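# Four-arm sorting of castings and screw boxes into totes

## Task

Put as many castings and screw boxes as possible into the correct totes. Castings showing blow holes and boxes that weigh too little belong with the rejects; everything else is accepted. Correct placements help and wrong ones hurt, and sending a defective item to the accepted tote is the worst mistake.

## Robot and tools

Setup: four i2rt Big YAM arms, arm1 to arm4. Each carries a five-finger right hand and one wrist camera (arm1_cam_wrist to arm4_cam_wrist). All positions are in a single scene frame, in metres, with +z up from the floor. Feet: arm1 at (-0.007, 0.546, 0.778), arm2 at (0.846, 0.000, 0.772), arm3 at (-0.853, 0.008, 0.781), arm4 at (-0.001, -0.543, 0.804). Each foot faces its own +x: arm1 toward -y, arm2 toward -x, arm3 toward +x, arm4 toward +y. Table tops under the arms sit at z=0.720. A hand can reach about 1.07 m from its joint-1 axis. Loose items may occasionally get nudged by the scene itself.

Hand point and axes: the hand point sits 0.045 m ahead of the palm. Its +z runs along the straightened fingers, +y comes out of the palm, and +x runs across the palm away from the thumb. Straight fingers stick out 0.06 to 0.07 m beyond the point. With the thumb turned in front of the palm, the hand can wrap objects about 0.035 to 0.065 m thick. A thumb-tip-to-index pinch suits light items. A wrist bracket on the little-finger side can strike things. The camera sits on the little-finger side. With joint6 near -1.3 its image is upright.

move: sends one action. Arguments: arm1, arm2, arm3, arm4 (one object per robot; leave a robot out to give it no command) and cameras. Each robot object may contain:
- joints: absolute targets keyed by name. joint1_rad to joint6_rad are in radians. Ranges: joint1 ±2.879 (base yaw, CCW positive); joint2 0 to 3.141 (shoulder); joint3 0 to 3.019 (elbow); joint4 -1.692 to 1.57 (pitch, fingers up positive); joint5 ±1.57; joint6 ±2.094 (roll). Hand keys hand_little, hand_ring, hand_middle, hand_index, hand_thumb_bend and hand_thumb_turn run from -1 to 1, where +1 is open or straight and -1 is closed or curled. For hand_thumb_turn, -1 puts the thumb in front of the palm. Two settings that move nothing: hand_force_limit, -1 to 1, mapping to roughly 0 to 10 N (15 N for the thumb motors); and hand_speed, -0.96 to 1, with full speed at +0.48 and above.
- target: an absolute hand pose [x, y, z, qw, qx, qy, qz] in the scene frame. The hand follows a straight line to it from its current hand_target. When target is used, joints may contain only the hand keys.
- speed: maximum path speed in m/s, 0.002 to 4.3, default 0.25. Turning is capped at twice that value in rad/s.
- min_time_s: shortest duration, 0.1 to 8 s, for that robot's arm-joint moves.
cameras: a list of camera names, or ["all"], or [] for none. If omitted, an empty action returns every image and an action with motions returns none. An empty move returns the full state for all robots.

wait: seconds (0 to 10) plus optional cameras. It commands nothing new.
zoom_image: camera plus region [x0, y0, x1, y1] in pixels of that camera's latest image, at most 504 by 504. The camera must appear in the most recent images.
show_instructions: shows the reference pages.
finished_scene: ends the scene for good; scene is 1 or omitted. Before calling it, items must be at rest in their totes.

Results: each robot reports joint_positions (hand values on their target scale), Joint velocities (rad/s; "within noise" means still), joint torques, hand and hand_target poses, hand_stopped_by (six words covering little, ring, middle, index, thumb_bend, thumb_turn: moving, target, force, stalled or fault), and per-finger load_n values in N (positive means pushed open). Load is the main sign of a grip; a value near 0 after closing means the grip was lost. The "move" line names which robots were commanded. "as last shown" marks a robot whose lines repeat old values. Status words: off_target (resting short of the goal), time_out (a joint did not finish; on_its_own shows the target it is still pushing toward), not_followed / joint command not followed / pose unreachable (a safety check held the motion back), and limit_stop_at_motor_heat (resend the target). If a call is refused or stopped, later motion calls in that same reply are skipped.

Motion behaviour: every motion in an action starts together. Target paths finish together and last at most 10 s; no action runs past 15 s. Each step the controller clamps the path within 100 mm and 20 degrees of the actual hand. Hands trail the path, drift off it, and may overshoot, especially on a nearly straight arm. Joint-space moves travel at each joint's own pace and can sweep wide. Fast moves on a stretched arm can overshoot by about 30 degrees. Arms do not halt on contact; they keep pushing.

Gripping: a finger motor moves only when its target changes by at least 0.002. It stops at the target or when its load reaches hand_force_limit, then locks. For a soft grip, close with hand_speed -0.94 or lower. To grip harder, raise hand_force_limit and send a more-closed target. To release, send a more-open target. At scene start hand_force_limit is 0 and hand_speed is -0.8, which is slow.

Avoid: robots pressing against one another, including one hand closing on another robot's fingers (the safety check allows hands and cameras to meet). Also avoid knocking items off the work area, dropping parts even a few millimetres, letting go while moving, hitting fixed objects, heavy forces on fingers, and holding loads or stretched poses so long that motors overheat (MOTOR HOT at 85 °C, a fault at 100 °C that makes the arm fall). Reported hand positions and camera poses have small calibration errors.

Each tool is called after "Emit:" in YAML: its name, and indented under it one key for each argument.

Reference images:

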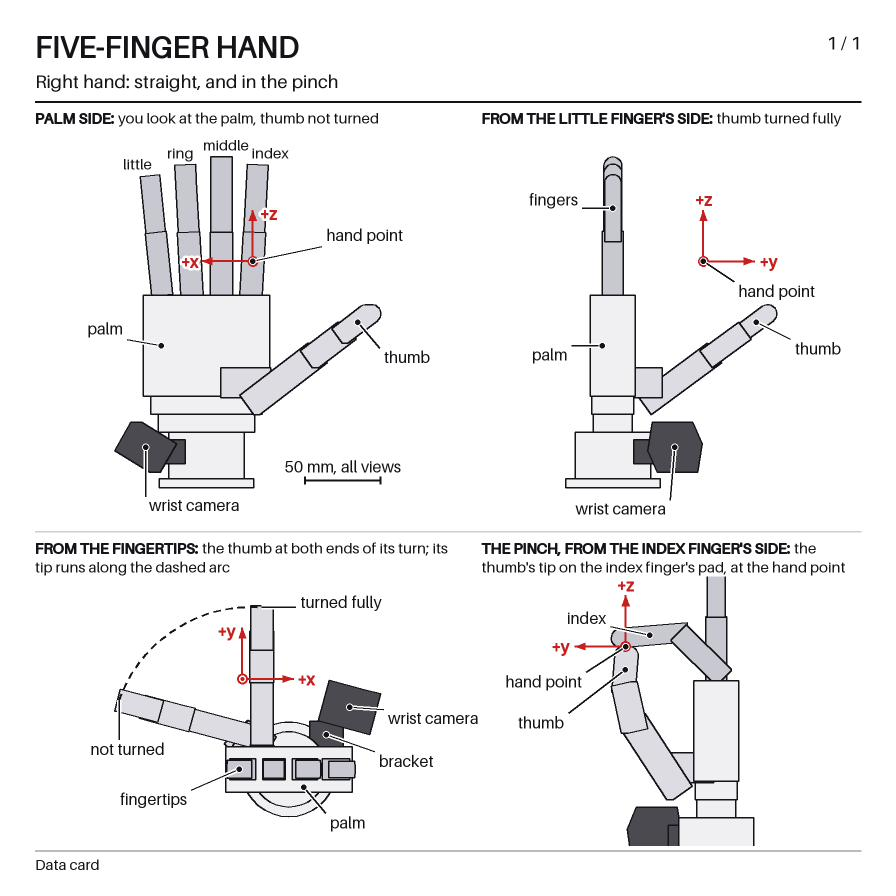

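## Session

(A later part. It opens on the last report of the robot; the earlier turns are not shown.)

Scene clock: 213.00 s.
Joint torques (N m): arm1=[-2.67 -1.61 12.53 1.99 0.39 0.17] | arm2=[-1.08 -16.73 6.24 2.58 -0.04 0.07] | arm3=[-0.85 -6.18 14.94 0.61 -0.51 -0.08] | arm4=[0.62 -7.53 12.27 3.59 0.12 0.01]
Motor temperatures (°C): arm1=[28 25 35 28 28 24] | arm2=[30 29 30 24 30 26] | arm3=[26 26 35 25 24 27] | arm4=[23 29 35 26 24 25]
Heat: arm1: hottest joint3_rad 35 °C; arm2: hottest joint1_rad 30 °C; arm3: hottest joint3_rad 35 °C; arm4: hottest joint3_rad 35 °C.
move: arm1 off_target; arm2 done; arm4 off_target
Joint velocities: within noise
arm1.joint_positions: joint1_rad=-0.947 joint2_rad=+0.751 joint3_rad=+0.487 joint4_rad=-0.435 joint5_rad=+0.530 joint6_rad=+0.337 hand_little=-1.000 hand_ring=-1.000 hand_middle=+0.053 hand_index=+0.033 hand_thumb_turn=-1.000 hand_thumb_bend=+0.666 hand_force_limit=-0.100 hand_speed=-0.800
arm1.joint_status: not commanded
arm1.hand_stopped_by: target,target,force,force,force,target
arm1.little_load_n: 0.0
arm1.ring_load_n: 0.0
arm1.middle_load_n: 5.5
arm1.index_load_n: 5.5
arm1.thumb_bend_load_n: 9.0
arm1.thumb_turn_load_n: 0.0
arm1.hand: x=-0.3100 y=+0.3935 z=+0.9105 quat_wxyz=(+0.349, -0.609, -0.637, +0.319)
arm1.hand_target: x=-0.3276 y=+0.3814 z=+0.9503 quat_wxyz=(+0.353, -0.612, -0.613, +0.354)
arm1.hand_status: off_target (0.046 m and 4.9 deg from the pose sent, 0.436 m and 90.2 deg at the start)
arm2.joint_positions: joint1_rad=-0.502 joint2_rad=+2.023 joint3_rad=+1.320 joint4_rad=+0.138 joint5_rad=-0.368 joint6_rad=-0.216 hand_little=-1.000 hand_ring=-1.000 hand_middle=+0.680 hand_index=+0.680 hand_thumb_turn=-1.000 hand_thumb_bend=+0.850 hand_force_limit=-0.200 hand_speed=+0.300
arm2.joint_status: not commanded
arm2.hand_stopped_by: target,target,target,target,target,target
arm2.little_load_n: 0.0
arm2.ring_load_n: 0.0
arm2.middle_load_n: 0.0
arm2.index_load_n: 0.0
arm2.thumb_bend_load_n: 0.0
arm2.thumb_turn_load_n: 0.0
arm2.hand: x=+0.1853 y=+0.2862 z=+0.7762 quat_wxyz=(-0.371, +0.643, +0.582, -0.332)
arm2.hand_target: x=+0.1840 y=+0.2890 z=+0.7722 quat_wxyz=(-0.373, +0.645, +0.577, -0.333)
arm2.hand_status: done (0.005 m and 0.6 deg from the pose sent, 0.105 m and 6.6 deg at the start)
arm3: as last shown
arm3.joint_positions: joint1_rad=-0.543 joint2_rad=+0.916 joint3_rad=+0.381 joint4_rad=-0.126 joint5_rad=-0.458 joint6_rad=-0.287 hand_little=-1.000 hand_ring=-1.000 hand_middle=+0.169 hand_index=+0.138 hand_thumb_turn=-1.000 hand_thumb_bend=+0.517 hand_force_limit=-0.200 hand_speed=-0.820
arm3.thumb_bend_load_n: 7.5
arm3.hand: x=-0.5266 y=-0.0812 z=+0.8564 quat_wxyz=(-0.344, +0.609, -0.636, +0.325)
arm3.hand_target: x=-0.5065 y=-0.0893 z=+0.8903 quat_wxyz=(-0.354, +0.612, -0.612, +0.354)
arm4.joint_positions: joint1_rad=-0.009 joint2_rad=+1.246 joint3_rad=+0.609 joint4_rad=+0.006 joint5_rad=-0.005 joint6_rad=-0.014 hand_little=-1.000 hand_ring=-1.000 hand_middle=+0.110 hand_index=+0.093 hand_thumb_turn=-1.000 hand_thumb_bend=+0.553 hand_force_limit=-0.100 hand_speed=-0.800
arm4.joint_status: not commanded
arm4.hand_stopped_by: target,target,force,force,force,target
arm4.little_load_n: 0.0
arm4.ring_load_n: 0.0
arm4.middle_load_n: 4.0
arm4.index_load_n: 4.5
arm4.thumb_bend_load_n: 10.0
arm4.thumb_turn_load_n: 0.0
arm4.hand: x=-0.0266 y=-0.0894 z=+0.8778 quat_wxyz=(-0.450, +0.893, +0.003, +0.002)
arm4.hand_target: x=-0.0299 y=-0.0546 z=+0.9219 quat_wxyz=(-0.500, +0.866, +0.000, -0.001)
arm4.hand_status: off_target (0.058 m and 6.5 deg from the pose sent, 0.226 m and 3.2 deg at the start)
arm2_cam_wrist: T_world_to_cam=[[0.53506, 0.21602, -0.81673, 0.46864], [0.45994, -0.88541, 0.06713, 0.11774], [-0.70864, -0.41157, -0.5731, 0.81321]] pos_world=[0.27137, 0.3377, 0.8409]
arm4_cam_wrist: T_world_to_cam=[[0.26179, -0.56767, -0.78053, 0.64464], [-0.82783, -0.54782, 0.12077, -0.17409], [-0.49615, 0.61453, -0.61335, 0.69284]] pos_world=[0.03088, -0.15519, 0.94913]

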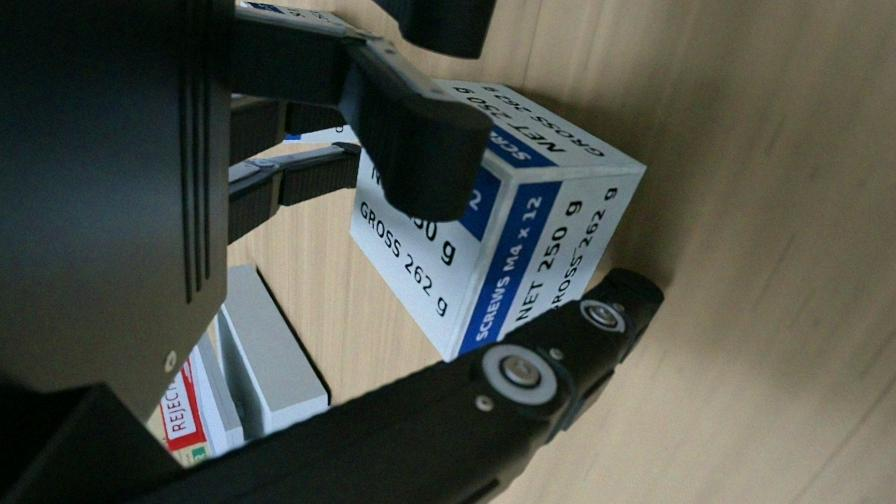

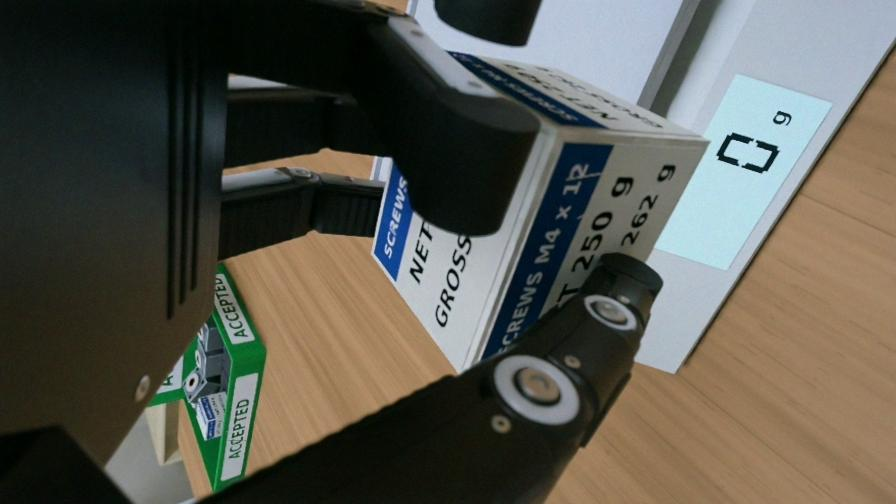

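Emit:
move:
  arm1: {"target":[-0.612,0.42,0.89,0.3536,-0.6124,-0.6124,0.3536],"speed":0.4}
  arm4: {"target":[-0.033,-0.02,0.857,0.5,-0.866,0,0],"speed":0.25}
  arm2: {"joints":{"hand_index":0.0,"hand_middle":0.0,"hand_thumb_bend":0.2,"hand_speed":-0.8,"hand_force_limit":-0.1}}
  cameras: ["arm2_cam_wrist","arm4_cam_wrist","arm1_cam_wrist"]

Scene clock: 216.17 s.
Joint torques (N m): arm1=[-2.43 -12.4 10.8 2.81 0.07 0] | arm2=[-1.08 -16.73 6.22 2.59 -0.06 0.06] | arm3=[-1.2 -5.83 14.83 0.54 -0.52 -0.09] | arm4=[0.85 -9.29 10.4 3.52 0.13 0.01]
Motor temperatures (°C): arm1=[28 25 36 28 28 24] | arm2=[30 30 30 24 30 26] | arm3=[26 26 36 25 25 27] | arm4=[23 29 35 26 24 25]
Heat: arm1: hottest joint3_rad 36 °C; arm2: hottest joint1_rad 30 °C; arm3: hottest joint3_rad 36 °C; arm4: hottest joint3_rad 35 °C.
move: arm1 off_target; arm2 off_target; arm4 off_target
Joint velocities: within noise
arm1.joint_positions: joint1_rad=-1.380 joint2_rad=+1.585 joint3_rad=+0.931 joint4_rad=+0.022 joint5_rad=+0.172 joint6_rad=+0.110 hand_little=-1.000 hand_ring=-1.000 hand_middle=+0.053 hand_index=+0.033 hand_thumb_turn=-1.000 hand_thumb_bend=+0.666 hand_force_limit=-0.100 hand_speed=-0.800
arm1.joint_status: not commanded
arm1.hand_stopped_by: target,target,force,force,force,target
arm1.little_load_n: 0.0
arm1.ring_load_n: 0.0
arm1.middle_load_n: 5.5
arm1.index_load_n: 5.5
arm1.thumb_bend_load_n: 9.0
arm1.thumb_turn_load_n: -0.5
arm1.hand: x=-0.5792 y=+0.4270 z=+0.8488 quat_wxyz=(+0.330, -0.627, -0.630, +0.318)
arm1.hand_target: x=-0.6087 y=+0.4207 z=+0.8914 quat_wxyz=(+0.354, -0.612, -0.612, +0.354)
arm1.hand_status: off_target (0.053 m and 5.5 deg from the pose sent, 0.304 m and 4.9 deg at the start; pose on its path clipped on 14 of 76 steps)
arm2.joint_positions: joint1_rad=-0.502 joint2_rad=+2.023 joint3_rad=+1.320 joint4_rad=+0.138 joint5_rad=-0.368 joint6_rad=-0.215 hand_little=-1.000 hand_ring=-1.000 hand_middle=+0.167 hand_index=+0.166 hand_thumb_turn=-1.000 hand_thumb_bend=+0.589 hand_force_limit=-0.100 hand_speed=-0.800
arm2.joint_status: hand_middle off_target (ended at +0.167, target +0.000); hand_index off_target (ended at +0.166, target +0.000); hand_thumb_bend off_target (ended at +0.589, target +0.200); the others done
arm2.hand_stopped_by: target,target,force,force,force,target
arm2.little_load_n: 0.0
arm2.ring_load_n: 0.0
arm2.middle_load_n: 8.0
arm2.index_load_n: 5.0
arm2.thumb_bend_load_n: 9.0
arm2.thumb_turn_load_n: 0.0
arm2.hand: x=+0.1853 y=+0.2862 z=+0.7762 quat_wxyz=(-0.371, +0.644, +0.581, -0.332)
arm2.hand_target: x=+0.1840 y=+0.2889 z=+0.7722 quat_wxyz=(-0.373, +0.645, +0.577, -0.333)
arm2.hand_status: not commanded
arm3: as last shown
arm4.joint_positions: joint1_rad=-0.005 joint2_rad=+1.469 joint3_rad=+0.616 joint4_rad=+0.232 joint5_rad=+0.002 joint6_rad=-0.010 hand_little=-1.000 hand_ring=-1.000 hand_middle=+0.110 hand_index=+0.093 hand_thumb_turn=-1.000 hand_thumb_bend=+0.553 hand_force_limit=-0.100 hand_speed=-0.800
arm4.joint_status: not commanded
arm4.hand_stopped_by: target,target,force,force,force,target
arm4.little_load_n: 0.0
arm4.ring_load_n: 0.0
arm4.middle_load_n: 4.0
arm4.index_load_n: 4.5
arm4.thumb_bend_load_n: 10.0
arm4.thumb_turn_load_n: 0.0
arm4.hand: x=-0.0272 y=-0.0580 z=+0.8219 quat_wxyz=(-0.455, +0.891, +0.001, +0.003)
arm4.hand_target: x=-0.0330 y=-0.0234 z=+0.8589 quat_wxyz=(-0.500, +0.866, +0.000, -0.001)
arm4.hand_status: off_target (0.052 m and 5.9 deg from the pose sent, 0.073 m and 6.5 deg at the start)
pictures: arm1_cam_wrist, arm2_cam_wrist, arm4_cam_wrist
arm1_cam_wrist: T_world_to_cam=[[0.5069, 0.27024, -0.81855, 0.88077], [0.56835, -0.81872, 0.08167, 0.60545], [-0.64809, -0.50662, -0.5686, 0.43974]] pos_world=[-0.50558, 0.48046, 0.92155]
arm2_cam_wrist: T_world_to_cam=[[0.53527, 0.21489, -0.81689, 0.46905], [0.45913, -0.88577, 0.06784, 0.11744], [-0.709, -0.41137, -0.57279, 0.81305]] pos_world=[0.27147, 0.3377, 0.8409]
arm4_cam_wrist: T_world_to_cam=[[0.25956, -0.56108, -0.78601, 0.62379], [-0.8303, -0.54531, 0.11507, -0.14593], [-0.49318, 0.62275, -0.60741, 0.63459]] pos_world=[0.02989, -0.12477, 0.89256]

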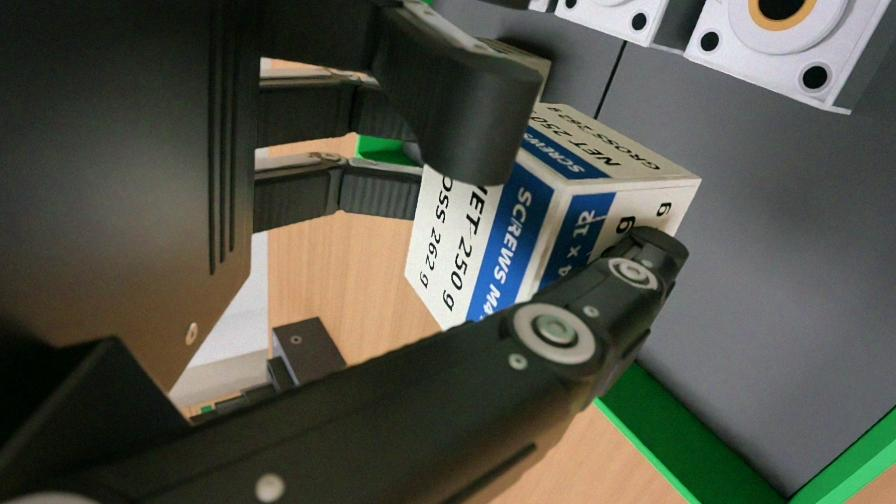

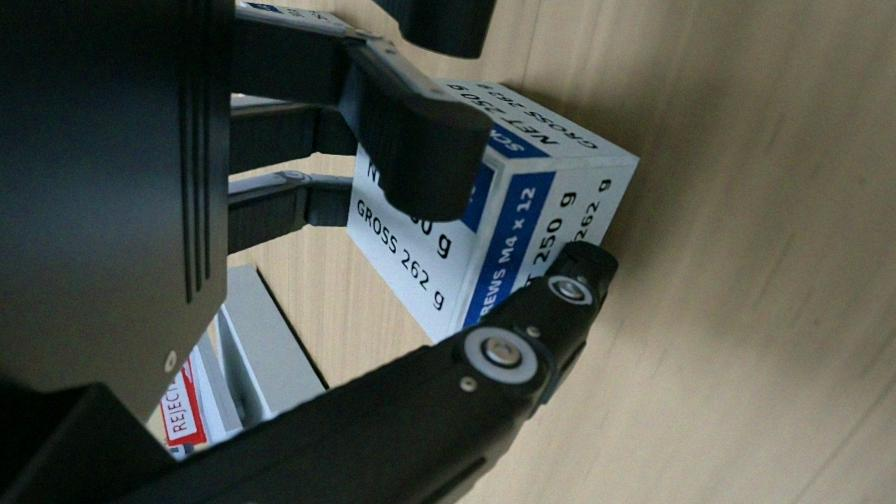

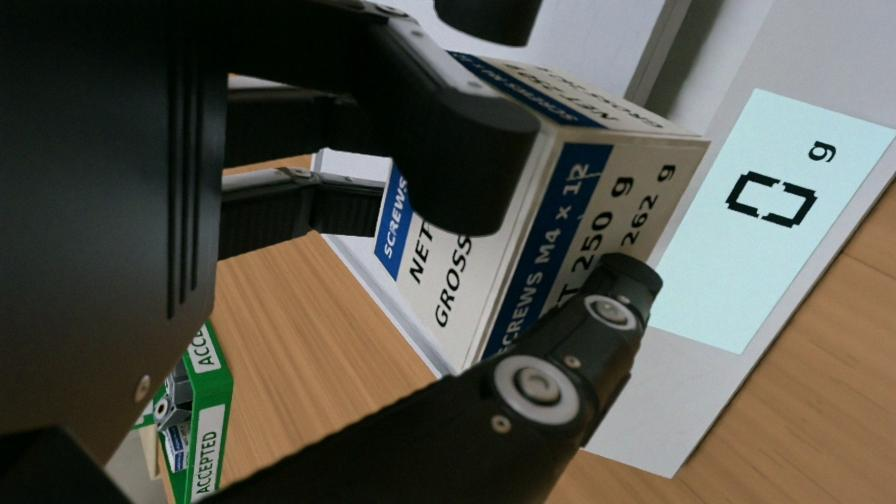

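Emit:
move:
  arm1: {"target":[-0.604,0.418,0.784,0.3536,-0.6124,-0.6124,0.3536],"speed":0.15}
  arm4: {"target":[-0.034,-0.004,0.860,0.5,-0.866,0,0],"speed":0.2}
  arm2: {"target":[0.24,0.20,0.92,0.3536,-0.6124,-0.6124,0.3536],"speed":0.3}
  cameras: ["arm4_cam_wrist","arm1_cam_wrist"]

Scene clock: 218.00 s.
Joint torques (N m): arm1=[-1.9 -12.86 6.16 2.99 0.18 0.04] | arm2=[-0.79 -14.86 8.01 2.02 -0.25 -0.05] | arm3=[-0.32 -5.25 15.06 0.47 -0.51 -0.09] | arm4=[0.79 -9.76 10.62 3.06 0.13 0.02]
Motor temperatures (°C): arm1=[28 26 36 28 28 24] | arm2=[30 30 30 24 30 26] | arm3=[26 26 36 25 25 27] | arm4=[23 30 35 26 24 25]
Heat: arm1: hottest joint3_rad 36 °C; arm2: hottest joint1_rad 30 °C; arm3: hottest joint3_rad 36 °C; arm4: hottest joint3_rad 35 °C.
move: arm1 off_target; arm2 off_target; arm4 off_target
Joint velocities: within noise
arm1.joint_positions: joint1_rad=-1.379 joint2_rad=+1.775 joint3_rad=+0.870 joint4_rad=+0.322 joint5_rad=+0.177 joint6_rad=+0.109 hand_little=-1.000 hand_ring=-1.000 hand_middle=+0.053 hand_index=+0.033 hand_thumb_turn=-1.000 hand_thumb_bend=+0.667 hand_force_limit=-0.100 hand_speed=-0.800
arm1.joint_status: not commanded
arm1.hand_stopped_by: target,target,force,force,force,target
arm1.little_load_n: 0.0
arm1.ring_load_n: 0.0
arm1.middle_load_n: 6.5
arm1.index_load_n: 4.5
arm1.thumb_bend_load_n: 8.5
arm1.thumb_turn_load_n: 0.0
arm1.hand: x=-0.5920 y=+0.4249 z=+0.7695 quat_wxyz=(+0.343, -0.621, -0.620, +0.335)
arm1.hand_target: x=-0.6034 y=+0.4180 z=+0.7841 quat_wxyz=(+0.353, -0.612, -0.613, +0.353)
arm1.hand_status: off_target (0.020 m and 2.7 deg from the pose sent, 0.070 m and 5.5 deg at the start)
arm2.joint_positions: joint1_rad=-0.440 joint2_rad=+1.647 joint3_rad=+1.175 joint4_rad=-0.123 joint5_rad=-0.402 joint6_rad=-0.229 hand_little=-1.000 hand_ring=-1.000 hand_middle=+0.167 hand_index=+0.166 hand_thumb_turn=-1.000 hand_thumb_bend=+0.589 hand_force_limit=-0.100 hand_speed=-0.800
arm2.joint_status: not commanded
arm2.hand_stopped_by: target,target,force,force,force,target
arm2.little_load_n: 0.5
arm2.ring_load_n: 0.0
arm2.middle_load_n: 7.5
arm2.index_load_n: 4.0
arm2.thumb_bend_load_n: 9.5
arm2.thumb_turn_load_n: 0.0
arm2.hand: x=+0.2455 y=+0.1986 z=+0.9065 quat_wxyz=(-0.342, +0.621, +0.612, -0.349)
arm2.hand_target: x=+0.2401 y=+0.1999 z=+0.9201 quat_wxyz=(-0.354, +0.612, +0.612, -0.354)
arm2.hand_status: off_target (0.015 m and 1.7 deg from the pose sent, 0.176 m and 6.0 deg at the start)
arm3: as last shown
arm3.thumb_bend_load_n: 8.0
arm4.joint_positions: joint1_rad=-0.003 joint2_rad=+1.501 joint3_rad=+0.661 joint4_rad=+0.232 joint5_rad=+0.004 joint6_rad=-0.009 hand_little=-1.000 hand_ring=-1.000 hand_middle=+0.110 hand_index=+0.093 hand_thumb_turn=-1.000 hand_thumb_bend=+0.553 hand_force_limit=-0.100 hand_speed=-0.800
arm4.joint_status: not commanded
arm4.hand_stopped_by: target,target,force,force,force,target
arm4.little_load_n: 0.0
arm4.ring_load_n: 0.5
arm4.middle_load_n: 4.0
arm4.index_load_n: 4.5
arm4.thumb_bend_load_n: 10.0
arm4.thumb_turn_load_n: 0.0
arm4.hand: x=-0.0279 y=-0.0393 z=+0.8263 quat_wxyz=(-0.461, +0.888, +0.001, +0.003)
arm4.hand_target: x=-0.0340 y=-0.0071 z=+0.8615 quat_wxyz=(-0.500, +0.866, +0.000, -0.001)
arm4.hand_status: off_target (0.049 m and 5.2 deg from the pose sent, 0.067 m and 5.9 deg at the start)
pictures: arm1_cam_wrist, arm4_cam_wrist
arm1_cam_wrist: T_world_to_cam=[[0.46689, 0.26338, -0.84418, 0.82182], [0.5703, -0.81926, 0.05982, 0.63569], [-0.67585, -0.50936, -0.53271, 0.34243]] pos_world=[-0.51481, 0.47877, 0.83815]
arm4_cam_wrist: T_world_to_cam=[[0.26051, -0.55073, -0.79299, 0.64416], [-0.83014, -0.54713, 0.10727, -0.13042], [-0.49295, 0.63035, -0.59972, 0.61926]] pos_world=[0.02919, -0.10694, 0.89618]

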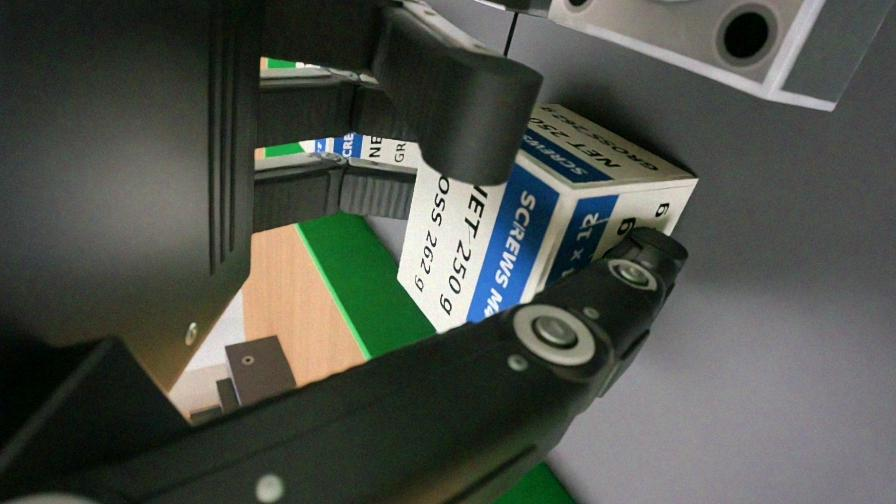

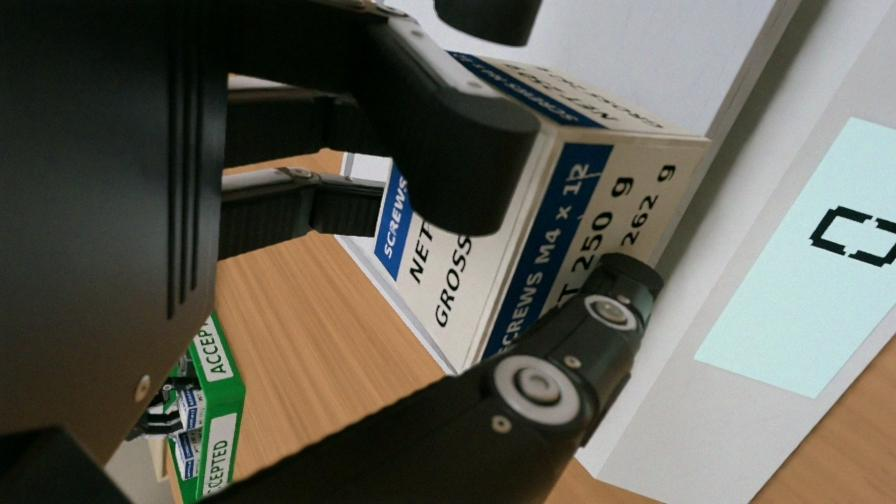

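Emit:
move:
  arm1: {"target":[-0.604,0.416,0.769,0.3536,-0.6124,-0.6124,0.3536],"speed":0.1}
  arm4: {"target":[-0.034,-0.006,0.846,0.5,-0.866,0,0],"speed":0.1}
  cameras: ["arm4_cam_wrist","arm1_cam_wrist"]

Scene clock: 219.13 s.
Joint torques (N m): arm1=[-1.9 -11.58 5.75 2.77 0.21 0.06] | arm2=[-0.67 -14.92 8.02 2.03 -0.25 -0.06] | arm3=[-0.62 -5.36 14.67 0.46 -0.51 -0.09] | arm4=[0.79 -10.05 9.06 3.55 0.12 0]
Motor temperatures (°C): arm1=[28 26 36 28 28 24] | arm2=[30 30 30 24 30 26] | arm3=[26 26 37 25 25 27] | arm4=[23 30 35 26 24 25]
Heat: arm1: hottest joint3_rad 36 °C; arm2: hottest joint1_rad 30 °C; arm3: hottest joint3_rad 37 °C; arm4: hottest joint3_rad 35 °C.
move: arm1 done; arm4 off_target
Joint velocities: within noise
arm1.joint_positions: joint1_rad=-1.375 joint2_rad=+1.794 joint3_rad=+0.870 joint4_rad=+0.370 joint5_rad=+0.180 joint6_rad=+0.109 hand_little=-1.000 hand_ring=-1.000 hand_middle=+0.053 hand_index=+0.033 hand_thumb_turn=-1.000 hand_thumb_bend=+0.667 hand_force_limit=-0.100 hand_speed=-0.800
arm1.joint_status: not commanded
arm1.hand_stopped_by: target,target,force,force,force,target
arm1.little_load_n: 0.0
arm1.ring_load_n: 0.0
arm1.middle_load_n: 7.5
arm1.index_load_n: 4.0
arm1.thumb_bend_load_n: 8.5
arm1.thumb_turn_load_n: 0.0
arm1.hand: x=-0.5982 y=+0.4219 z=+0.7683 quat_wxyz=(+0.350, -0.616, -0.615, +0.346)
arm1.hand_target: x=-0.6038 y=+0.4161 z=+0.7690 quat_wxyz=(+0.354, -0.612, -0.612, +0.353)
arm1.hand_status: done (0.008 m and 1.1 deg from the pose sent, 0.015 m and 2.7 deg at the start)
arm2, arm3: as last shown
arm2.little_load_n: 0.0
arm3.thumb_bend_load_n: 7.5
arm4.joint_positions: joint1_rad=-0.003 joint2_rad=+1.533 joint3_rad=+0.661 joint4_rad=+0.266 joint5_rad=+0.004 joint6_rad=-0.008 hand_little=-1.000 hand_ring=-1.000 hand_middle=+0.110 hand_index=+0.093 hand_thumb_turn=-1.000 hand_thumb_bend=+0.553 hand_force_limit=-0.100 hand_speed=-0.800
arm4.joint_status: not commanded
arm4.hand_stopped_by: target,target,force,force,force,target
arm4.little_load_n: 0.0
arm4.ring_load_n: 0.0
arm4.middle_load_n: 4.0
arm4.index_load_n: 4.5
arm4.thumb_bend_load_n: 9.5
arm4.thumb_turn_load_n: 0.0
arm4.hand: x=-0.0281 y=-0.0360 z=+0.8171 quat_wxyz=(-0.461, +0.887, +0.000, +0.003)
arm4.hand_target: x=-0.0341 y=-0.0083 z=+0.8471 quat_wxyz=(-0.500, +0.866, +0.000, -0.001)
arm4.hand_status: off_target (0.042 m and 5.1 deg from the pose sent, 0.039 m and 5.2 deg at the start)
pictures: arm1_cam_wrist, arm4_cam_wrist
arm1_cam_wrist: T_world_to_cam=[[0.4421, 0.26039, -0.85834, 0.82177], [0.57295, -0.81825, 0.04688, 0.64791], [-0.69013, -0.51251, -0.51094, 0.3122]] pos_world=[-0.51907, 0.47618, 0.83449]
arm4_cam_wrist: T_world_to_cam=[[0.25918, -0.54943, -0.79433, 0.63984], [-0.83048, -0.54665, 0.10714, -0.1277], [-0.49308, 0.6319, -0.59797, 0.61018]] pos_world=[0.02899, -0.10384, 0.88679]

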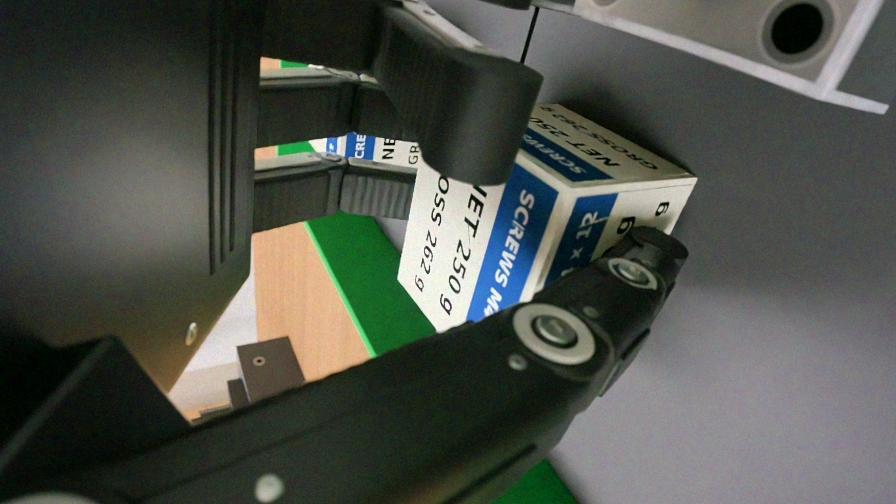

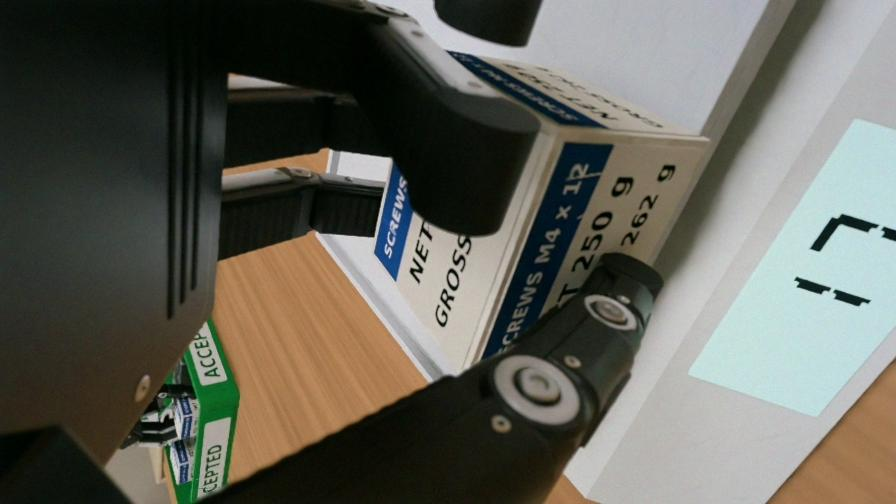

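Emit:
move:
  arm1: {"joints":{"hand_index":0.32,"hand_middle":0.34,"hand_thumb_bend":0.88,"hand_speed":-0.3}}
  arm4: {"target":[-0.034,-0.012,0.833,0.5,-0.866,0,0],"speed":0.1}
  cameras: ["arm1_cam_wrist","arm4_cam_wrist"]

Scene clock: 220.23 s.
Joint torques (N m): arm1=[-1.9 -11.69 5.76 2.56 0.2 0.06] | arm2=[-0.73 -14.86 8.03 2.04 -0.25 -0.06] | arm3=[-0.73 -5.83 14.82 0.7 -0.49 -0.08] | arm4=[0.85 -9.93 6.94 3.59 0.12 0.01]
Motor temperatures (°C): arm1=[28 26 36 28 28 24] | arm2=[30 30 30 24 30 26] | arm3=[26 26 37 25 25 27] | arm4=[23 30 35 26 24 25]
Heat: arm1: hottest joint3_rad 36 °C; arm2: hottest joint1_rad 30 °C; arm3: hottest joint3_rad 37 °C; arm4: hottest joint3_rad 35 °C.
move: arm1 done; arm4 off_target
Joint velocities: within noise
arm1.joint_positions: joint1_rad=-1.375 joint2_rad=+1.795 joint3_rad=+0.870 joint4_rad=+0.375 joint5_rad=+0.180 joint6_rad=+0.109 hand_little=-1.000 hand_ring=-1.000 hand_middle=+0.340 hand_index=+0.320 hand_thumb_turn=-1.000 hand_thumb_bend=+0.880 hand_force_limit=-0.100 hand_speed=-0.300
arm1.joint_status: all done
arm1.hand_stopped_by: target,target,target,target,target,target
arm1.little_load_n: 0.0
arm1.ring_load_n: 0.0
arm1.middle_load_n: 0.0
arm1.index_load_n: 0.0
arm1.thumb_bend_load_n: 0.0
arm1.thumb_turn_load_n: 0.0
arm1.hand: x=-0.5990 y=+0.4216 z=+0.7687 quat_wxyz=(+0.351, -0.616, -0.614, +0.347)
arm1.hand_target: x=-0.6037 y=+0.4160 z=+0.7690 quat_wxyz=(+0.353, -0.612, -0.612, +0.353)
arm1.hand_status: not commanded
arm2, arm3: as last shown
arm2.ring_load_n: 0.5
arm3.little_load_n: 0.5
arm3.thumb_bend_load_n: 8.0
arm4.joint_positions: joint1_rad=-0.003 joint2_rad=+1.556 joint3_rad=+0.661 joint4_rad=+0.315 joint5_rad=+0.005 joint6_rad=-0.007 hand_little=-1.000 hand_ring=-1.000 hand_middle=+0.110 hand_index=+0.093 hand_thumb_turn=-1.000 hand_thumb_bend=+0.553 hand_force_limit=-0.100 hand_speed=-0.800
arm4.joint_status: not commanded
arm4.hand_stopped_by: target,target,force,force,force,target
arm4.little_load_n: 0.0
arm4.ring_load_n: 0.0
arm4.middle_load_n: 3.5
arm4.index_load_n: 5.0
arm4.thumb_bend_load_n: 10.0
arm4.thumb_turn_load_n: 0.0
arm4.hand: x=-0.0280 y=-0.0290 z=+0.8147 quat_wxyz=(-0.472, +0.881, +0.000, +0.003)
arm4.hand_target: x=-0.0340 y=-0.0130 z=+0.8332 quat_wxyz=(-0.500, +0.866, +0.000, +0.000)
arm4.hand_status: off_target (0.026 m and 3.6 deg from the pose sent, 0.029 m and 5.0 deg at the start)
arm1_cam_wrist: T_world_to_cam=[[0.43848, 0.25992, -0.86034, 0.82207], [0.57324, -0.81815, 0.04499, 0.64963], [-0.69219, -0.51291, -0.50774, 0.30815]] pos_world=[-0.51956, 0.47588, 0.83449]
arm4_cam_wrist: T_world_to_cam=[[0.25894, -0.52972, -0.80768, 0.65316], [-0.83079, -0.54867, 0.0935, -0.11254], [-0.49268, 0.6468, -0.58216, 0.59189]] pos_world=[0.02899, -0.09859, 0.88265]

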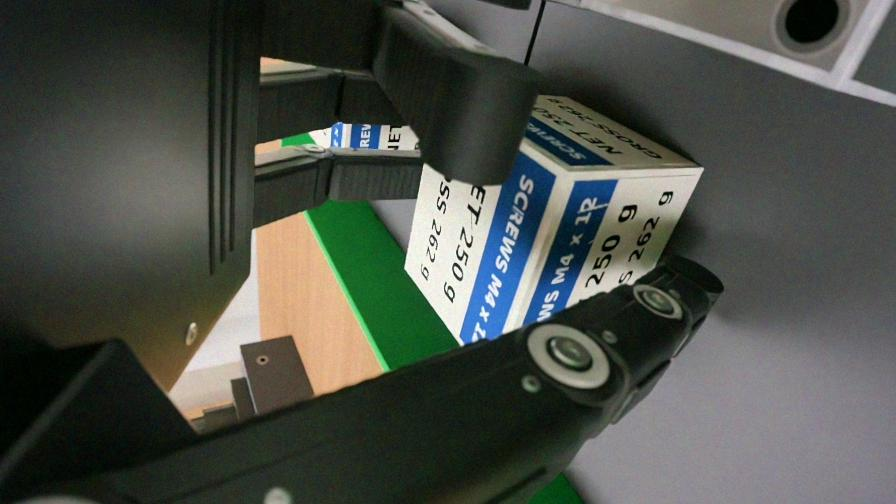

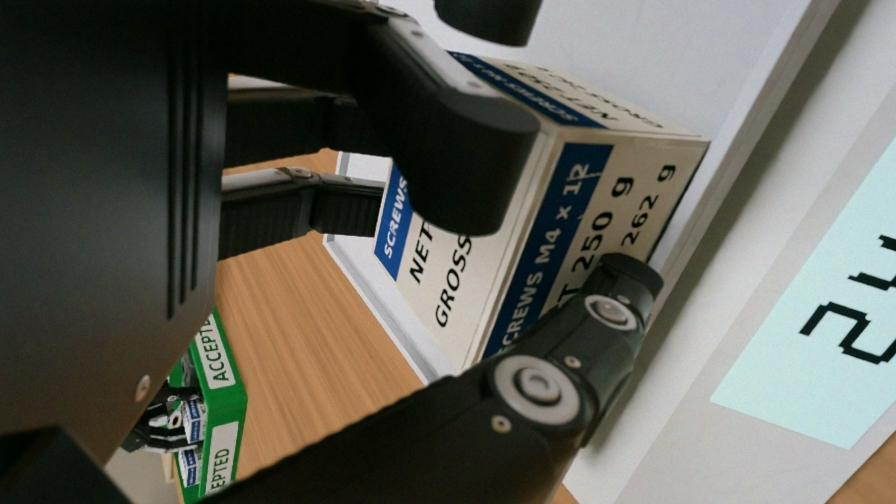

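Emit:
move:
  arm1: {"target":[-0.60,0.417,0.90,0.3536,-0.6124,-0.6124,0.3536],"speed":0.3}
  arm4: {"joints":{"hand_index":0.4,"hand_middle":0.4,"hand_thumb_bend":0.88,"hand_speed":-0.3}}
  cameras: ["arm1_cam_wrist","arm4_cam_wrist"]

Scene clock: 221.57 s.
Joint torques (N m): arm1=[-2.08 -10.52 8.76 1.77 0.15 0.06] | arm2=[-0.79 -14.8 8.02 2.03 -0.24 -0.06] | arm3=[-0.09 -5.71 14.8 0.65 -0.51 -0.12] | arm4=[0.85 -10.05 6.99 3.11 0.12 0]
Motor temperatures (°C): arm1=[28 26 36 28 28 24] | arm2=[30 30 30 24 30 26] | arm3=[26 26 37 25 25 27] | arm4=[23 30 35 26 24 25]
Heat: arm1: hottest joint3_rad 36 °C; arm2: hottest joint1_rad 30 °C; arm3: hottest joint3_rad 37 °C; arm4: hottest joint3_rad 35 °C.
move: arm1 off_target; arm4 done
Joint velocities: within noise
arm1.joint_positions: joint1_rad=-1.375 joint2_rad=+1.532 joint3_rad=+0.952 joint4_rad=+0.029 joint5_rad=+0.180 joint6_rad=+0.109 hand_little=-1.000 hand_ring=-1.000 hand_middle=+0.340 hand_index=+0.320 hand_thumb_turn=-1.000 hand_thumb_bend=+0.880 hand_force_limit=-0.100 hand_speed=-0.300
arm1.joint_status: not commanded
arm1.hand_stopped_by: target,target,target,target,target,target
arm1.little_load_n: 0.0
arm1.ring_load_n: 0.0
arm1.middle_load_n: 0.0
arm1.index_load_n: 0.0
arm1.thumb_bend_load_n: 0.0
arm1.thumb_turn_load_n: 0.0
arm1.hand: x=-0.5908 y=+0.4228 z=+0.8911 quat_wxyz=(+0.351, -0.616, -0.614, +0.347)
arm1.hand_target: x=-0.5997 y=+0.4170 z=+0.9001 quat_wxyz=(+0.354, -0.612, -0.612, +0.354)
arm1.hand_status: off_target (0.014 m and 0.9 deg from the pose sent, 0.131 m and 0.9 deg at the start)
arm2, arm3: as last shown
arm2.ring_load_n: 0.0
arm2.thumb_turn_load_n: -0.5
arm3.little_load_n: 0.0
arm3.thumb_bend_load_n: 7.5
arm4.joint_positions: joint1_rad=-0.003 joint2_rad=+1.556 joint3_rad=+0.661 joint4_rad=+0.327 joint5_rad=+0.005 joint6_rad=-0.007 hand_little=-1.000 hand_ring=-1.000 hand_middle=+0.400 hand_index=+0.400 hand_thumb_turn=-1.000 hand_thumb_bend=+0.880 hand_force_limit=-0.100 hand_speed=-0.300
arm4.joint_status: all done
arm4.hand_stopped_by: target,target,target,target,target,target
arm4.little_load_n: 0.0
arm4.ring_load_n: 0.0
arm4.middle_load_n: 0.0
arm4.index_load_n: 0.0
arm4.thumb_bend_load_n: 0.0
arm4.thumb_turn_load_n: 0.0
arm4.hand: x=-0.0280 y=-0.0265 z=+0.8171 quat_wxyz=(-0.478, +0.878, +0.000, +0.003)
arm4.hand_target: x=-0.0340 y=-0.0129 z=+0.8333 quat_wxyz=(-0.500, +0.866, +0.000, +0.000)
arm4.hand_status: not commanded
arm1_cam_wrist: T_world_to_cam=[[0.43947, 0.26013, -0.85977, 0.9235], [0.57315, -0.81819, 0.04542, 0.64008], [-0.69164, -0.51273, -0.50867, 0.37759]] pos_world=[-0.51156, 0.47708, 0.95699]
arm4_cam_wrist: T_world_to_cam=[[0.25853, -0.51956, -0.81438, 0.66218], [-0.83093, -0.54956, 0.08683, -0.10598], [-0.49267, 0.65424, -0.5738, 0.58506]] pos_world=[0.02899, -0.09697, 0.88418]

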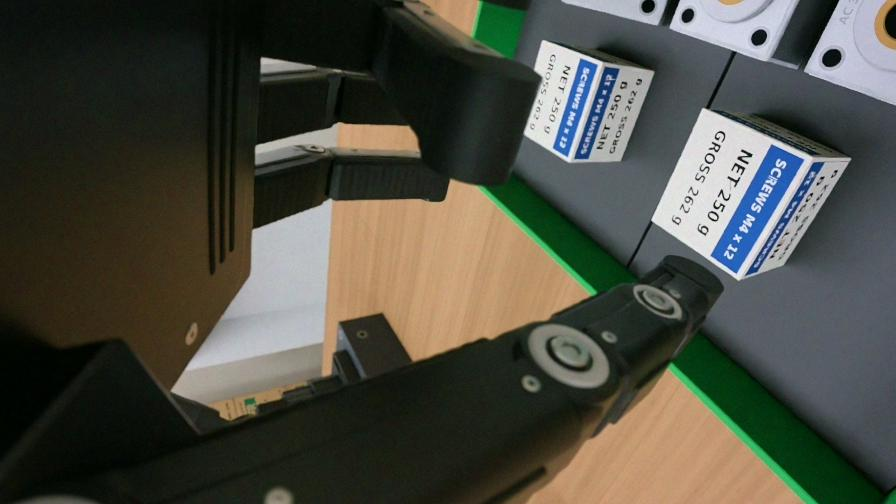

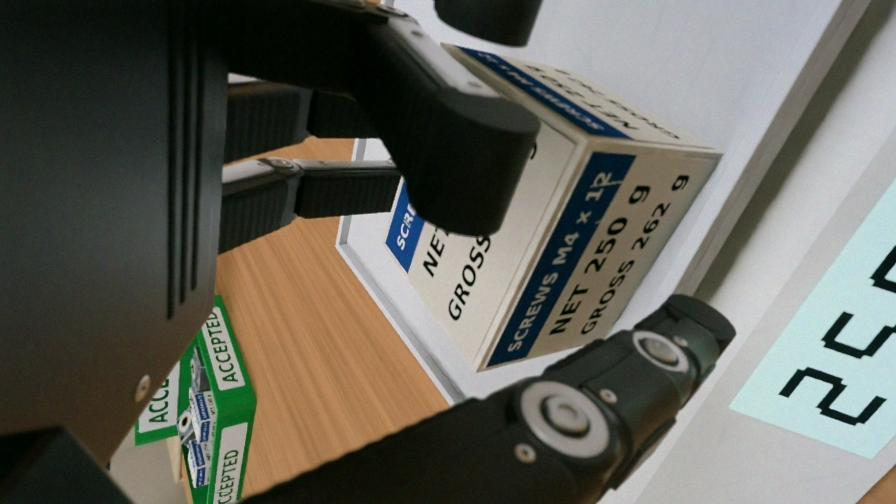

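Emit:
zoom_image:
  camera: "arm4_cam_wrist"
  region: [736, 180, 896, 460]

Scaled by 1.800 from the camera's image (finer frame: 1280x720).

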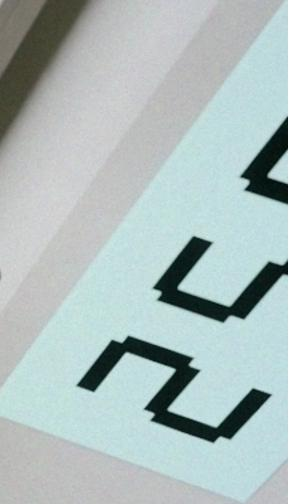

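Emit:
move:
  arm1: {"joints":{"joint1_rad":-1.3,"joint2_rad":0.25,"joint3_rad":0.45,"joint4_rad":0,"joint5_rad":0,"joint6_rad":-1.3,"hand_little":1,"hand_ring":1,"hand_middle":1,"hand_index":1,"hand_thumb_turn":1,"hand_thumb_bend":1,"hand_speed":0.2},"min_time_s":2.0}
  arm4: {"target":[-0.034,-0.015,0.93,0.5,-0.866,0,0],"speed":0.3}
  cameras: ["arm4_cam_wrist"]

Scene clock: 225.03 s.
Joint torques (N m): arm1=[-1.85 2.37 8.17 1.85 -0.07 -0.07] | arm2=[-0.79 -14.8 8.01 2.02 -0.24 -0.06] | arm3=[-0.5 -5.25 14.8 0.46 -0.52 -0.04] | arm4=[0.85 -8 10.15 1.83 0.13 0]
Motor temperatures (°C): arm1=[28 26 36 28 28 24] | arm2=[30 30 30 24 30 26] | arm3=[26 26 38 25 25 27] | arm4=[23 30 35 26 24 25]
Heat: arm1: hottest joint3_rad 36 °C; arm2: hottest joint1_rad 30 °C; arm3: hottest joint3_rad 38 °C; arm4: hottest joint3_rad 35 °C.
move: arm1 done; arm4 off_target
Joint velocities: within noise
arm1.joint_positions: joint1_rad=-1.308 joint2_rad=+0.250 joint3_rad=+0.446 joint4_rad=+0.003 joint5_rad=+0.002 joint6_rad=-1.289 hand_little=+1.000 hand_ring=+1.000 hand_middle=+1.000 hand_index=+1.000 hand_thumb_turn=+1.000 hand_thumb_bend=+1.000 hand_force_limit=-0.100 hand_speed=+0.200
arm1.joint_status: all done
arm1.hand_stopped_by: target,target,target,target,target,target
arm1.little_load_n: 0.0
arm1.ring_load_n: 0.0
arm1.middle_load_n: 0.0
arm1.index_load_n: 0.0
arm1.thumb_bend_load_n: 0.0
arm1.thumb_turn_load_n: 0.0
arm1.hand: x=-0.3269 y=+0.5074 z=+1.1506 quat_wxyz=(+0.745, -0.002, -0.633, +0.210)
arm1.hand_target: x=-0.3262 y=+0.5051 z=+1.1529 quat_wxyz=(+0.746, +0.004, -0.633, +0.209)
arm1.hand_status: not commanded
arm2, arm3: as last shown
arm2.little_load_n: 0.5
arm2.thumb_turn_load_n: 0.0
arm4.joint_positions: joint1_rad=-0.002 joint2_rad=+1.328 joint3_rad=+0.746 joint4_rad=+0.045 joint5_rad=+0.005 joint6_rad=-0.006 hand_little=-1.000 hand_ring=-1.000 hand_middle=+0.400 hand_index=+0.400 hand_thumb_turn=-1.000 hand_thumb_bend=+0.880 hand_force_limit=-0.100 hand_speed=-0.300
arm4.joint_status: not commanded
arm4.hand_stopped_by: target,target,target,target,target,target
arm4.little_load_n: 0.0
arm4.ring_load_n: 0.0
arm4.middle_load_n: 0.0
arm4.index_load_n: -0.5
arm4.thumb_bend_load_n: 0.0
arm4.thumb_turn_load_n: 0.0
arm4.hand: x=-0.0281 y=-0.0271 z=+0.9158 quat_wxyz=(-0.492, +0.871, +0.000, +0.003)
arm4.hand_target: x=-0.0339 y=-0.0156 z=+0.9301 quat_wxyz=(-0.500, +0.866, +0.000, +0.000)
arm4.hand_status: off_target (0.020 m and 1.2 deg from the pose sent, 0.113 m and 2.9 deg at the start)
arm4_cam_wrist: T_world_to_cam=[[0.25824, -0.4939, -0.83029, 0.75754], [-0.83112, -0.55171, 0.06969, -0.0992], [-0.49249, 0.67207, -0.55296, 0.62348]] pos_world=[0.02899, -0.09961, 0.98065]

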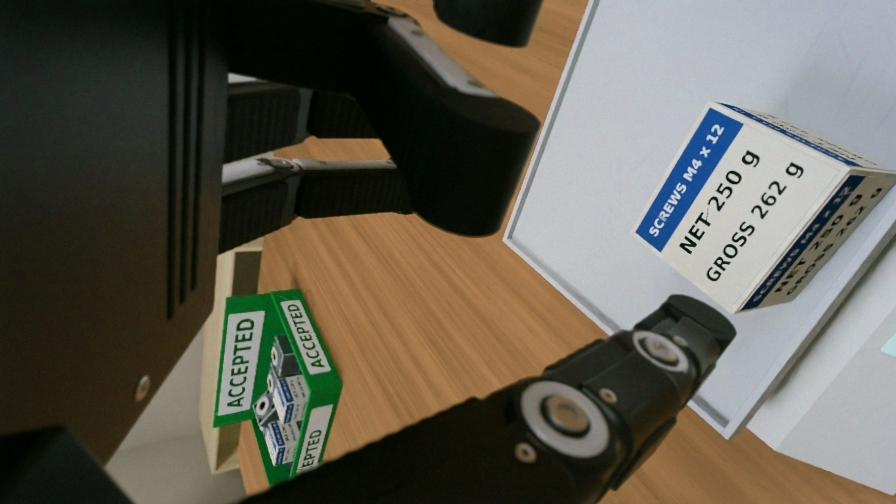

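Emit:
move:
  arm3: {"target":[-0.48,0.42,1.075,0.4183,-0.418,-0.570,-0.570],"speed":0.7}
  arm4: {"target":[-0.034,-0.115,0.92,0.5,-0.866,0,0],"speed":0.3}
  cameras: ["arm1_cam_wrist","arm4_cam_wrist"]

Emit:
zoom_image:
  camera: "arm1_cam_wrist"
  region: [340, 220, 500, 350]

Emit:
zoom_image:
  camera: "arm4_cam_wrist"
  region: [600, 60, 896, 320]

Scene clock: 228.57 s.
Joint torques (N m): arm1=[-1.85 2.37 8.18 1.85 -0.07 -0.06] | arm2=[-0.73 -14.8 8.02 2.04 -0.25 -0.06] | arm3=[-0.62 -11.46 14.68 0.61 -0.14 -0.23] | arm4=[0.85 -5.89 7.32 1.8 0.13 -0.01]
Motor temperatures (°C): arm1=[28 25 36 28 28 24] | arm2=[30 30 30 24 30 26] | arm3=[26 26 38 25 25 27] | arm4=[23 30 35 26 24 25]
Heat: arm1: hottest joint3_rad 36 °C; arm2: hottest joint1_rad 30 °C; arm3: hottest joint3_rad 38 °C; arm4: hottest joint3_rad 35 °C.
move: arm3 off_target; arm4 done
Joint velocities: within noise
arm1, arm2: as last shown
arm1.joint_positions: joint1_rad=-1.308 joint2_rad=+0.250 joint3_rad=+0.446 joint4_rad=+0.003 joint5_rad=+0.002 joint6_rad=-1.290 hand_little=+1.000 hand_ring=+1.000 hand_middle=+1.000 hand_index=+1.000 hand_thumb_turn=+1.000 hand_thumb_bend=+1.000 hand_force_limit=-0.100 hand_speed=+0.200
arm1.hand: x=-0.3269 y=+0.5074 z=+1.1506 quat_wxyz=(+0.745, -0.002, -0.633, +0.209)
arm2.little_load_n: 0.0
arm2.middle_load_n: 7.0
arm3.joint_positions: joint1_rad=+0.623 joint2_rad=+1.300 joint3_rad=+0.640 joint4_rad=+0.574 joint5_rad=-0.949 joint6_rad=-1.858 hand_little=-1.000 hand_ring=-1.000 hand_middle=+0.169 hand_index=+0.139 hand_thumb_turn=-1.000 hand_thumb_bend=+0.517 hand_force_limit=-0.200 hand_speed=-0.820
arm3.joint_status: not commanded
arm3.hand_stopped_by: target,target,force,force,force,target
arm3.little_load_n: 0.0
arm3.ring_load_n: 0.0
arm3.middle_load_n: 2.5
arm3.index_load_n: 6.0
arm3.thumb_bend_load_n: 7.5
arm3.thumb_turn_load_n: 0.0
arm3.hand: x=-0.4897 y=+0.4062 z=+1.0291 quat_wxyz=(-0.431, +0.455, +0.561, +0.540)
arm3.hand_target: x=-0.4827 y=+0.4176 z=+1.0752 quat_wxyz=(-0.419, +0.418, +0.570, +0.571)
arm3.hand_status: off_target (0.049 m and 5.7 deg from the pose sent, 0.549 m and 154.4 deg at the start)
arm4.joint_positions: joint1_rad=+0.001 joint2_rad=+1.062 joint3_rad=+0.535 joint4_rad=+0.011 joint5_rad=+0.008 joint6_rad=-0.005 hand_little=-1.000 hand_ring=-1.000 hand_middle=+0.400 hand_index=+0.400 hand_thumb_turn=-1.000 hand_thumb_bend=+0.880 hand_force_limit=-0.100 hand_speed=-0.300
arm4.joint_status: not commanded
arm4.hand_stopped_by: target,target,target,target,target,target
arm4.little_load_n: 0.0
arm4.ring_load_n: 0.0
arm4.middle_load_n: 0.0
arm4.index_load_n: 0.0
arm4.thumb_bend_load_n: 0.0
arm4.thumb_turn_load_n: 0.0
arm4.hand: x=-0.0291 y=-0.1121 z=+0.9184 quat_wxyz=(-0.501, +0.866, +0.000, +0.004)
arm4.hand_target: x=-0.0339 y=-0.1149 z=+0.9200 quat_wxyz=(-0.500, +0.866, +0.000, +0.000)
arm4.hand_status: done (0.006 m and 0.4 deg from the pose sent, 0.088 m and 1.2 deg at the start)
arm1_cam_wrist: T_world_to_cam=[[-0.33106, 0.94361, -0.00145, -0.57759], [0.32229, 0.11163, -0.94003, 1.12625], [-0.88686, -0.31168, -0.34107, 0.37692]] pos_world=[-0.21993, 0.53678, 1.18643]
arm4_cam_wrist: T_world_to_cam=[[0.25893, -0.476, -0.84046, 0.72938], [-0.83098, -0.55333, 0.05737, -0.136], [-0.49236, 0.68355, -0.53882, 0.66975]] pos_world=[0.02789, -0.18588, 0.9817]

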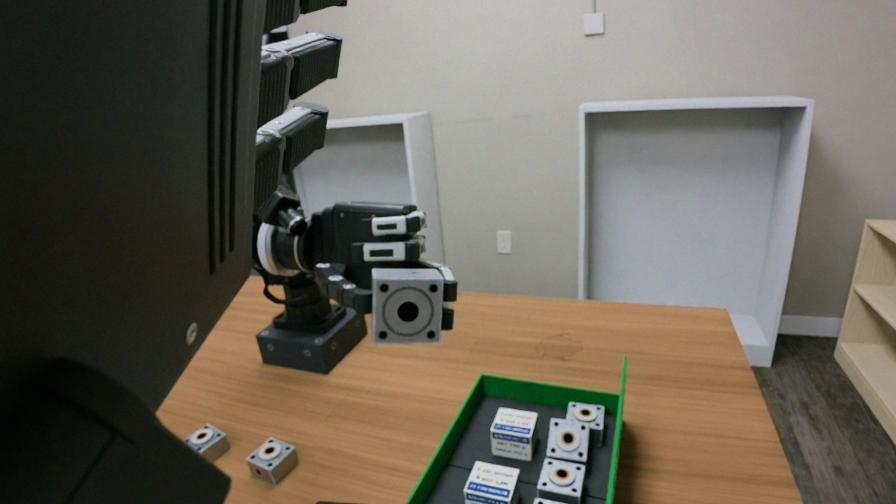

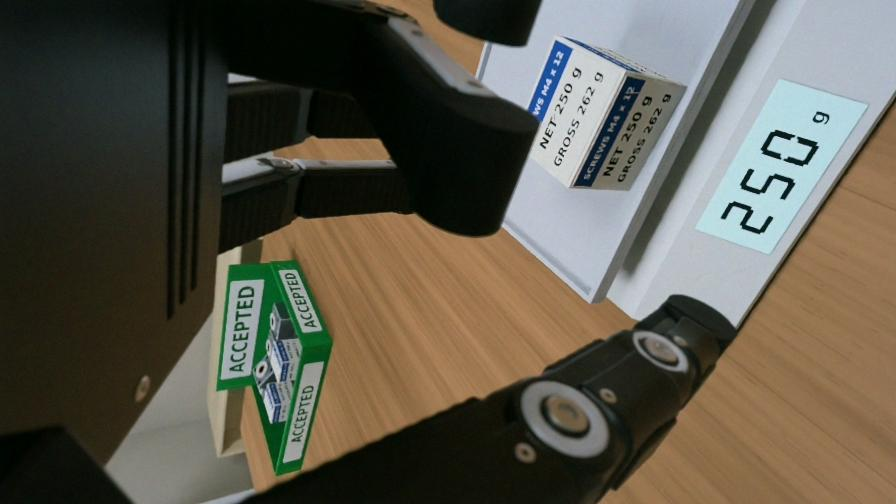

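Scaled by 3.150 from the camera's image (finer frame: 1280x720).

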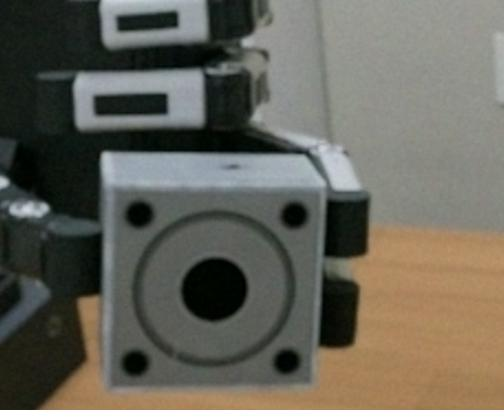

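Scaled by 1.703 from the camera's image (finer frame: 1280x720).

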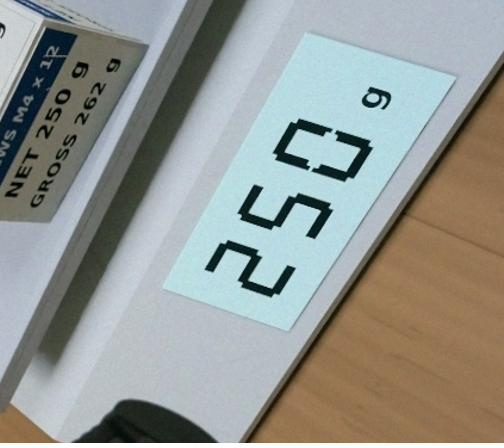

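Emit:
zoom_image:
  camera: "arm1_cam_wrist"
  region: [365, 258, 455, 348]

Scaled by 5.600 from the camera's image (finer frame: 1280x720).

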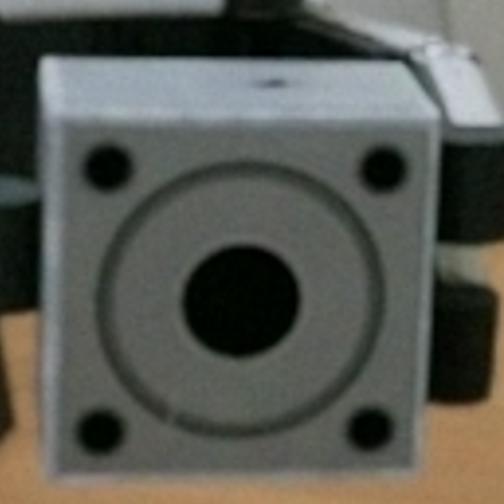

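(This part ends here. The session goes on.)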